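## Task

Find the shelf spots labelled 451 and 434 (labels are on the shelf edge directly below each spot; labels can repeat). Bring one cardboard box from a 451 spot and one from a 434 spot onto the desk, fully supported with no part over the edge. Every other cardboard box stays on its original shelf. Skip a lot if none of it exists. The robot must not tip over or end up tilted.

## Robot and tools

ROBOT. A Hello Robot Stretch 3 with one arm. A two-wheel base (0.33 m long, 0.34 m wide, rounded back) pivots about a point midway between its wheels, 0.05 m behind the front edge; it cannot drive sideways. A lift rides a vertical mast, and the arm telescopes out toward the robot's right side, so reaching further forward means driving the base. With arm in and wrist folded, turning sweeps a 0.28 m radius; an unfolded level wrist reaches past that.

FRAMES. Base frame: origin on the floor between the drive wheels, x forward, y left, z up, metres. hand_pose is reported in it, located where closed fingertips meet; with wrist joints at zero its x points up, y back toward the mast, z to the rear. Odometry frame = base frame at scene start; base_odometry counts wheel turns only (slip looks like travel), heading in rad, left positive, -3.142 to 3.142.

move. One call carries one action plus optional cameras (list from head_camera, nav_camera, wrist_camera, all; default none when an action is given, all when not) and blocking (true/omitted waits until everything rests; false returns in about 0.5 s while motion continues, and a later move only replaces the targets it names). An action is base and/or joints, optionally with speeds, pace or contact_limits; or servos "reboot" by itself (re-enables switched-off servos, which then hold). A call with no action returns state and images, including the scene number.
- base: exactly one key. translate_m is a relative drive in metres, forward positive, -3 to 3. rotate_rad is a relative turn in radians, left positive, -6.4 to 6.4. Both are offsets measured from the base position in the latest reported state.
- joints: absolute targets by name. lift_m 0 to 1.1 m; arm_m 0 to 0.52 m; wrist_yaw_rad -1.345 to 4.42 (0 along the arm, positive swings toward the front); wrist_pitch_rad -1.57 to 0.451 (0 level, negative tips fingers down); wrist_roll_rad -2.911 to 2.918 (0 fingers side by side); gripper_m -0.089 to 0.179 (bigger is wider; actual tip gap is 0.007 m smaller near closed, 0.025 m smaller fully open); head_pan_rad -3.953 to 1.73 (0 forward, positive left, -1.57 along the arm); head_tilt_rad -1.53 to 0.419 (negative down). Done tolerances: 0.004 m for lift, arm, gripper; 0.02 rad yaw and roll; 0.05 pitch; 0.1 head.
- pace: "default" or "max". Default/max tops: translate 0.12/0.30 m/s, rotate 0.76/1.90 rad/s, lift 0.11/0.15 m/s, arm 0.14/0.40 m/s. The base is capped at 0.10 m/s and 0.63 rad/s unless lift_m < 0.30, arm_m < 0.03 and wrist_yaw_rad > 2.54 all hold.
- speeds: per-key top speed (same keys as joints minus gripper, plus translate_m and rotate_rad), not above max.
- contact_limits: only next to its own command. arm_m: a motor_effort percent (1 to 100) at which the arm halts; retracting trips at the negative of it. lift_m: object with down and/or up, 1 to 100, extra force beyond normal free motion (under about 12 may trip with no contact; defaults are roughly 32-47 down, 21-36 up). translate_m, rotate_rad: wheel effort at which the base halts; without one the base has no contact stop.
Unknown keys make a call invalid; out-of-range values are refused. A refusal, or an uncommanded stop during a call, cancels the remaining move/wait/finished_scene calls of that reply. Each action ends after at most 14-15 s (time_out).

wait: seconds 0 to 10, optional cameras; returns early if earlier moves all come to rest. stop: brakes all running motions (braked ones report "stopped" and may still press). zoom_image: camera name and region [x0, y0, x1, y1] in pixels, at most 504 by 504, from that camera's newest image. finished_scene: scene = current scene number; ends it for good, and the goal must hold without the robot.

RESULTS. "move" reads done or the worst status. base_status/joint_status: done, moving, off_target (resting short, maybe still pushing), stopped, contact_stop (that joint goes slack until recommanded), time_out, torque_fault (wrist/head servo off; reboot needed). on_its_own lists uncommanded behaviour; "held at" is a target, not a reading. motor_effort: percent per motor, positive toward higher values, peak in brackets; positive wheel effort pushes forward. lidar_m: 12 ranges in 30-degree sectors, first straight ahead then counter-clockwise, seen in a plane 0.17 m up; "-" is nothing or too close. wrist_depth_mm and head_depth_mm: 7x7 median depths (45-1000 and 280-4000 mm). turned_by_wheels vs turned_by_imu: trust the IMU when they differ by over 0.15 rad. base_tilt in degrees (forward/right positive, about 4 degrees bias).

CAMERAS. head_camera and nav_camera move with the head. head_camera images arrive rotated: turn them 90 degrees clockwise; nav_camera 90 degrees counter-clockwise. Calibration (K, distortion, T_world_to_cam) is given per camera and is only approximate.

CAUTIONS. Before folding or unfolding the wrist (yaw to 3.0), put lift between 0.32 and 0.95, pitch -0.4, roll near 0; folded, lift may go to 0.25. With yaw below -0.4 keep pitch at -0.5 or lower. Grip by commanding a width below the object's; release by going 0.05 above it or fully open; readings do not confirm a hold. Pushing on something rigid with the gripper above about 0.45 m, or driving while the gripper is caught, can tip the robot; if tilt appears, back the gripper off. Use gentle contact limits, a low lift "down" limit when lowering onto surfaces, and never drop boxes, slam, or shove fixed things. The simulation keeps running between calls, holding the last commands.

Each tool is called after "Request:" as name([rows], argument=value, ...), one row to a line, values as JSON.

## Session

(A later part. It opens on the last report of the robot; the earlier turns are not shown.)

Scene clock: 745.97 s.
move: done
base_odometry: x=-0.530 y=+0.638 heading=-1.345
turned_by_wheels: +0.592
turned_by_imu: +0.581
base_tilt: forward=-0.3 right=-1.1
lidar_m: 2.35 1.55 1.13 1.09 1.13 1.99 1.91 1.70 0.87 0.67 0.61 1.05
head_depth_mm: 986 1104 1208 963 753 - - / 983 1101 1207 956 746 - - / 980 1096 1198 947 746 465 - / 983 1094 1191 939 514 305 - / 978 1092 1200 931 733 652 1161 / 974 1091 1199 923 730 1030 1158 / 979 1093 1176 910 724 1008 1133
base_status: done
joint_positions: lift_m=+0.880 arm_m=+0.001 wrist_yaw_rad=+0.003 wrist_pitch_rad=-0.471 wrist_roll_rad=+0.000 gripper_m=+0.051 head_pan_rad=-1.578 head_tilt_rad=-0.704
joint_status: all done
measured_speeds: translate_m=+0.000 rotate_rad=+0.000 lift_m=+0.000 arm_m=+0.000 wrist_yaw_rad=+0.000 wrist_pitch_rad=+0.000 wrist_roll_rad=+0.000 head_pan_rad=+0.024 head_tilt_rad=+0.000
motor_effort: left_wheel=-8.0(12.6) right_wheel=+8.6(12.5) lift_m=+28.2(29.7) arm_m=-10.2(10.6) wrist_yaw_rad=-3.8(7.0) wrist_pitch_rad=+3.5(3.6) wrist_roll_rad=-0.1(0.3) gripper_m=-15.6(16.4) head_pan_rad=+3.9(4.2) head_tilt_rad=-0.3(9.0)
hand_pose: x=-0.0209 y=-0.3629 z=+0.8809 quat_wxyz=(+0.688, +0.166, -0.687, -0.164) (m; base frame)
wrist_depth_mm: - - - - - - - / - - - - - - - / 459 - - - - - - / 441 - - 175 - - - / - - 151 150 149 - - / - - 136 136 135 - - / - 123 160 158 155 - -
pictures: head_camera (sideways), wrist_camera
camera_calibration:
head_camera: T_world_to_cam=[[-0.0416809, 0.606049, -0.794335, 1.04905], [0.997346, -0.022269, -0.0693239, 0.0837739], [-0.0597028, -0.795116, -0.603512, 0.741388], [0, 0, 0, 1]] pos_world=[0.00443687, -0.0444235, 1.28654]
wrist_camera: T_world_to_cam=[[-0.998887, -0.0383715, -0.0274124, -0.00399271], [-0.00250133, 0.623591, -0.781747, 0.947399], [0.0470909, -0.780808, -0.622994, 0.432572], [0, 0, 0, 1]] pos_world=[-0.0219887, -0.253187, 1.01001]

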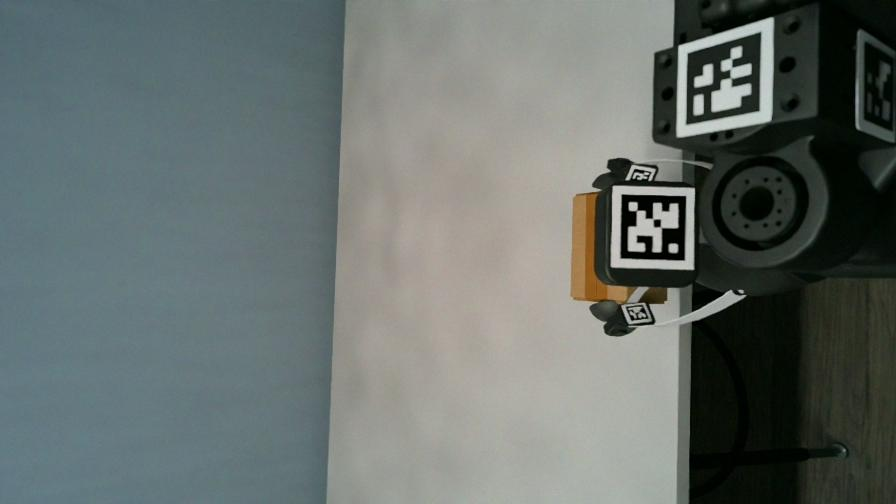

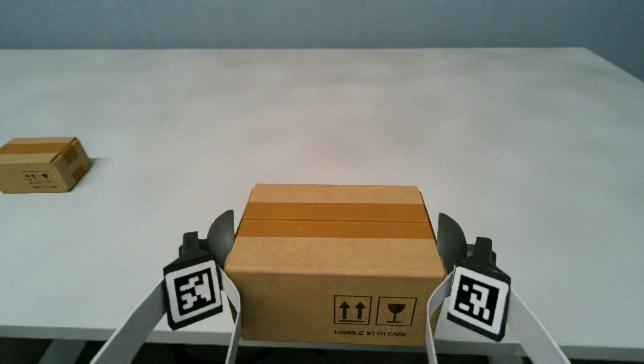

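Request:
move(joints={"arm_m": 0.24, "lift_m": 0.83})

Request:
move(joints={"lift_m": 0.77}, cameras=["wrist_camera"])

Request:
move(joints={"lift_m": 0.7495}, speeds={"lift_m": 0.025}, contact_limits={"lift_m": {"down": 13}})

Scene clock: 756.03 s.
move: done
base_odometry: x=-0.530 y=+0.638 heading=-1.345
turned_by_wheels: +0.000
turned_by_imu: +0.000
base_tilt: forward=-0.4 right=-1.2
lidar_m: 2.36 1.56 1.14 1.09 1.13 1.99 1.91 1.69 0.87 0.67 0.61 1.05
head_depth_mm: 979 1096 1216 969 334 - - / 980 1096 1196 433 348 667 1181 / 983 1096 1191 419 445 1289 1176 / 982 1093 1191 525 675 1280 1168 / 979 1092 1192 937 735 1132 1165 / 980 1096 1195 929 730 1035 1153 / 977 1092 1189 920 727 1002 1133
base_status: not commanded
joint_positions: lift_m=+0.830 arm_m=+0.240 wrist_yaw_rad=+0.003 wrist_pitch_rad=-0.472 wrist_roll_rad=+0.000 gripper_m=+0.051 head_pan_rad=-1.570 head_tilt_rad=-0.700
joint_status: all done
measured_speeds: all 0
motor_effort: left_wheel=-7.9(8.3) right_wheel=+8.7(9.5) lift_m=+31.0(32.7) arm_m=+13.7(15.2) wrist_yaw_rad=-3.6(4.6) wrist_pitch_rad=+3.6(3.7) wrist_roll_rad=+0.1(0.3) gripper_m=-16.0(16.3) head_pan_rad=+3.5(4.2) head_tilt_rad=+3.0(3.6)
hand_pose: x=-0.0209 y=-0.6023 z=+0.8308 quat_wxyz=(+0.688, +0.167, -0.687, -0.165) (m; base frame)
wrist_depth_mm: - - - - - - - / - - - - - - - / - - - - - - - / - - - 175 - - - / - - 151 150 149 - - / - - 136 136 135 - - / - - 152 154 151 - -
pictures: none

Scene clock: 757.40 s.
move: done
base_odometry: x=-0.530 y=+0.638 heading=-1.345
turned_by_wheels: +0.000
turned_by_imu: +0.000
base_tilt: forward=-0.2 right=-1.2
lidar_m: 2.37 1.55 1.14 1.09 1.13 1.99 1.91 1.70 0.87 0.67 0.61 1.05
head_depth_mm: 980 1098 1213 966 755 349 283 / 979 1091 1196 963 404 340 1109 / 981 1098 1202 953 453 1288 1177 / 984 1099 1192 942 482 1275 1172 / 976 1094 1194 937 735 1134 1170 / 977 1095 1194 927 732 1034 1154 / 977 1093 1186 921 726 999 1133
base_status: not commanded
joint_positions: lift_m=+0.770 arm_m=+0.240 wrist_yaw_rad=+0.003 wrist_pitch_rad=-0.472 wrist_roll_rad=+0.000 gripper_m=+0.051 head_pan_rad=-1.570 head_tilt_rad=-0.700
joint_status: all done
measured_speeds: all 0
motor_effort: left_wheel=-8.1(8.4) right_wheel=+9.0(9.3) lift_m=+25.8(31.4) arm_m=+12.1(13.6) wrist_yaw_rad=-3.9(4.5) wrist_pitch_rad=+3.6(3.7) wrist_roll_rad=+0.0(0.3) gripper_m=-16.1(16.3) head_pan_rad=+3.2(3.9) head_tilt_rad=+2.2(3.1)
hand_pose: x=-0.0209 y=-0.6023 z=+0.7708 quat_wxyz=(+0.688, +0.167, -0.687, -0.165) (m; base frame)
wrist_depth_mm: - - - - - - - / - - - - - - - / - - - - - - - / - - - 175 - - - / - - 151 150 149 - - / - - 136 136 135 - - / - - 151 154 151 - -
pictures: wrist_camera
camera_calibration:
wrist_camera: T_world_to_cam=[[-0.998892, -0.038279, -0.0273676, -0.0161889], [-0.00249562, 0.623873, -0.781522, 1.01063], [0.0469898, -0.780588, -0.623277, 0.177479], [0, 0, 0, 1]] pos_world=[-0.0219886, -0.492587, 0.900006]

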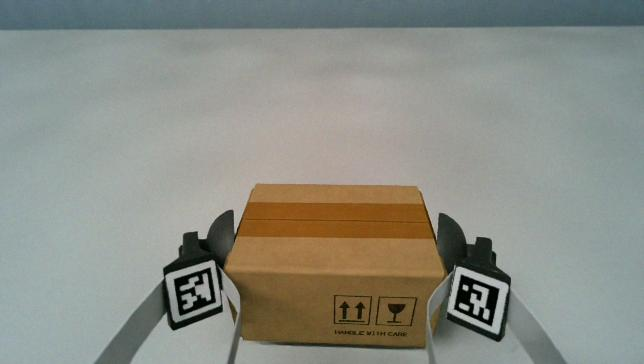

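Scene clock: 758.63 s.
move: done
base_odometry: x=-0.530 y=+0.638 heading=-1.345
turned_by_wheels: +0.000
turned_by_imu: +0.000
base_tilt: forward=-0.3 right=-1.1
lidar_m: 2.36 1.56 1.14 1.09 1.13 1.98 1.91 1.70 0.87 0.67 0.61 1.05
head_depth_mm: 978 1095 1210 969 758 656 296 / 979 1097 1199 958 443 357 317 / 978 1094 1193 949 464 1283 1180 / 978 1090 1195 946 492 1277 1173 / 981 1094 1200 936 734 1137 1165 / 980 1092 1196 927 730 1033 1157 / 979 1091 1196 920 727 1000 1132
base_status: not commanded
joint_positions: lift_m=+0.750 arm_m=+0.240 wrist_yaw_rad=+0.003 wrist_pitch_rad=-0.462 wrist_roll_rad=+0.000 gripper_m=+0.051 head_pan_rad=-1.570 head_tilt_rad=-0.700
joint_status: all done
measured_speeds: all 0
motor_effort: left_wheel=-8.2(8.2) right_wheel=+8.8(9.6) lift_m=+22.3(27.1) arm_m=+12.0(12.5) wrist_yaw_rad=-2.6(4.7) wrist_pitch_rad=+1.6(3.7) wrist_roll_rad=-0.1(0.3) gripper_m=-16.1(16.4) head_pan_rad=+2.9(3.8) head_tilt_rad=+2.6(3.4)
contact_limits: lift_m down 13 (down: maximum 72; up: maximum 65)
hand_pose: x=-0.0209 y=-0.6037 z=+0.7525 quat_wxyz=(+0.689, +0.163, -0.688, -0.161) (m; base frame)
wrist_depth_mm: - - - - - - - / - - - - - - - / - - - - - - - / - - - 170 170 - - / - - 149 148 147 - - / - - 136 136 135 - - / - - 154 156 155 - -
pictures: none

Resting (pitch effort 1.6). Release.

Request:
move(joints={"gripper_m": 0.179})

Request:
move(joints={"lift_m": 0.87})

Request:
move(joints={"arm_m": 0.0}, pace="max", cameras=["head_camera", "wrist_camera"])

Scene clock: 765.33 s.
move: done
base_odometry: x=-0.530 y=+0.638 heading=-1.345
turned_by_wheels: +0.000
turned_by_imu: +0.000
base_tilt: forward=-0.3 right=-1.2
lidar_m: 2.36 1.56 1.13 1.09 1.13 1.98 1.92 1.69 0.87 0.67 0.61 1.05
head_depth_mm: 984 1091 1209 968 757 658 296 / 980 1096 1200 959 444 357 317 / 980 1099 1193 955 464 1287 1175 / 981 1088 1197 945 492 1278 1173 / 980 1097 1191 934 735 1135 1167 / 981 1093 1194 929 731 1033 1159 / 976 1095 1195 919 727 1002 1135
base_status: not commanded
joint_positions: lift_m=+0.749 arm_m=+0.240 wrist_yaw_rad=+0.003 wrist_pitch_rad=-0.462 wrist_roll_rad=+0.000 gripper_m=+0.179 head_pan_rad=-1.570 head_tilt_rad=-0.700
joint_status: all done
measured_speeds: all 0
motor_effort: left_wheel=-8.0(8.3) right_wheel=+8.4(9.6) lift_m=+30.5(31.2) arm_m=+6.9(8.4) wrist_yaw_rad=-3.2(4.7) wrist_pitch_rad=+1.7(1.8) wrist_roll_rad=+0.0(0.3) gripper_m=+1.3(85.5) head_pan_rad=+3.2(3.3) head_tilt_rad=+1.9(2.5)
contact_limits: lift_m down 13 (down: maximum 72; up: maximum 65)
hand_pose: x=-0.0209 y=-0.6037 z=+0.7525 quat_wxyz=(+0.689, +0.163, -0.688, -0.161) (m; base frame)
wrist_depth_mm: - - - - - - - / - - - - - - - / - - - - - - - / - - - 170 169 - - / - 143 149 148 147 - - / - 126 139 136 135 - - / - - - 156 153 - 105
pictures: none

Scene clock: 767.27 s.
move: done
base_odometry: x=-0.530 y=+0.638 heading=-1.345
turned_by_wheels: +0.000
turned_by_imu: +0.000
base_tilt: forward=-0.4 right=-1.2
lidar_m: 2.36 1.56 1.14 1.09 1.13 1.99 1.92 1.69 0.87 0.67 0.61 1.05
head_depth_mm: 978 1103 1216 931 285 - 1160 / 981 1102 1200 366 687 1284 1177 / 987 1094 1190 391 704 1282 1170 / 981 1094 1199 420 700 1274 1173 / 982 1092 1196 932 736 1133 1166 / 978 1093 1193 927 731 1034 1158 / 979 1088 1192 917 726 1005 1132
base_status: not commanded
joint_positions: lift_m=+0.870 arm_m=+0.240 wrist_yaw_rad=+0.003 wrist_pitch_rad=-0.462 wrist_roll_rad=+0.000 gripper_m=+0.179 head_pan_rad=-1.570 head_tilt_rad=-0.700
joint_status: all done
measured_speeds: all 0
motor_effort: left_wheel=-7.8(8.3) right_wheel=+8.7(9.5) lift_m=+31.4(34.3) arm_m=+4.5(6.8) wrist_yaw_rad=-2.8(4.4) wrist_pitch_rad=+1.8(2.0) wrist_roll_rad=-0.1(0.3) gripper_m=+0.6(1.2) head_pan_rad=+3.2(3.4) head_tilt_rad=+1.5(2.3)
hand_pose: x=-0.0209 y=-0.6035 z=+0.8728 quat_wxyz=(+0.689, +0.163, -0.688, -0.161) (m; base frame)
wrist_depth_mm: - - - - - - - / - - - - - - - / - - - - - - - / - - - - - - - / - 143 - - - - - / - 126 - - - - - / - - - 237 236 - 105
pictures: none

Scene clock: 769.10 s.
move: done
base_odometry: x=-0.530 y=+0.638 heading=-1.345
turned_by_wheels: +0.000
turned_by_imu: +0.000
base_tilt: forward=-0.3 right=-1.2
lidar_m: 2.36 1.55 1.14 1.09 1.14 1.98 1.92 1.69 0.87 0.67 0.61 1.05
head_depth_mm: 979 1096 1214 969 758 658 - / 983 1087 1201 959 750 649 - / 978 1094 1189 951 751 390 - / 979 1095 1195 946 740 311 - / 979 1093 1189 932 734 657 1167 / 977 1090 1198 926 729 1037 1161 / 978 1091 1184 918 728 998 1132
base_status: not commanded
joint_positions: lift_m=+0.870 arm_m=+0.001 wrist_yaw_rad=+0.003 wrist_pitch_rad=-0.463 wrist_roll_rad=+0.000 gripper_m=+0.179 head_pan_rad=-1.570 head_tilt_rad=-0.700
joint_status: all done
measured_speeds: all 0
motor_effort: left_wheel=-7.5(8.2) right_wheel=+8.4(9.3) lift_m=+23.9(31.4) arm_m=-12.4(14.6) wrist_yaw_rad=-3.0(4.5) wrist_pitch_rad=+2.0(2.1) wrist_roll_rad=-0.1(0.3) gripper_m=+0.9(1.1) head_pan_rad=+2.7(3.4) head_tilt_rad=+1.6(3.1)
hand_pose: x=-0.0209 y=-0.3640 z=+0.8726 quat_wxyz=(+0.689, +0.164, -0.688, -0.162) (m; base frame)
wrist_depth_mm: - - - - - - - / - - - - - - - / 453 - - 433 - - - / 435 - - 402 - - - / - 143 - - - - - / - 126 - - - - - / 940 980 - 966 - - 105
pictures: head_camera (sideways), wrist_camera
camera_calibration:
head_camera: T_world_to_cam=[[-0.0468185, 0.602479, -0.796761, 1.05221], [0.997496, -0.014134, -0.0693015, 0.0837088], [-0.0530141, -0.79801, -0.600308, 0.7371], [0, 0, 0, 1]] pos_world=[0.00484029, -0.0445365, 1.28665]
wrist_camera: T_world_to_cam=[[-0.998897, -0.0383672, -0.0270661, -0.0045913], [-0.00239492, 0.61733, -0.786701, 0.943712], [0.0468922, -0.785769, -0.616741, 0.41931], [0, 0, 0, 1]] pos_world=[-0.0219885, -0.253277, 1.0009]

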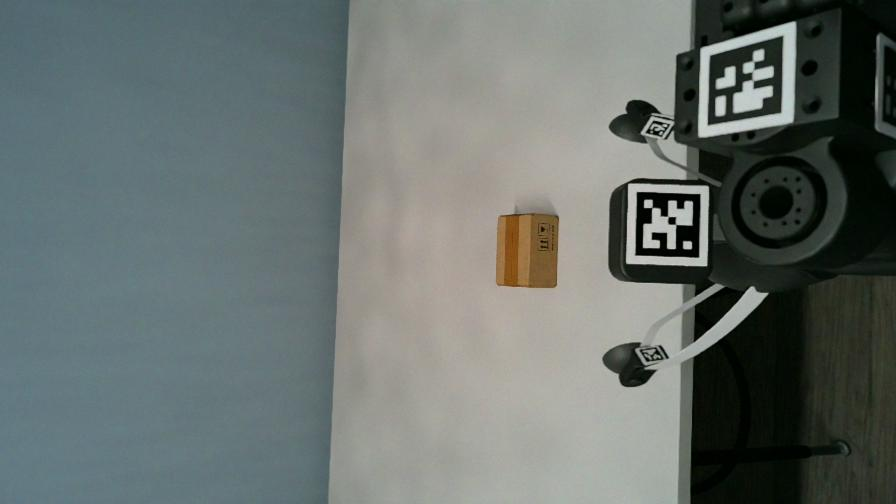

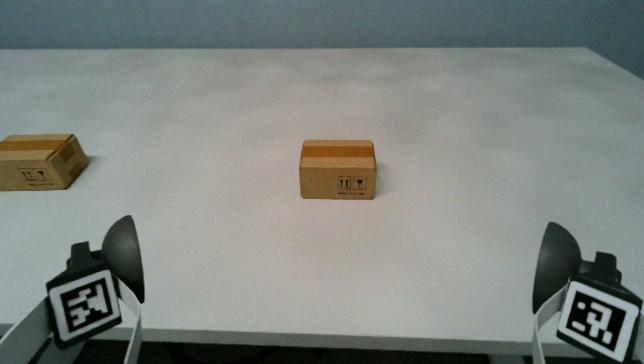

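Both boxes are on the desk, well inside the edges.

Request:
finished_scene(scene=2)

The scene is finished: the task was done.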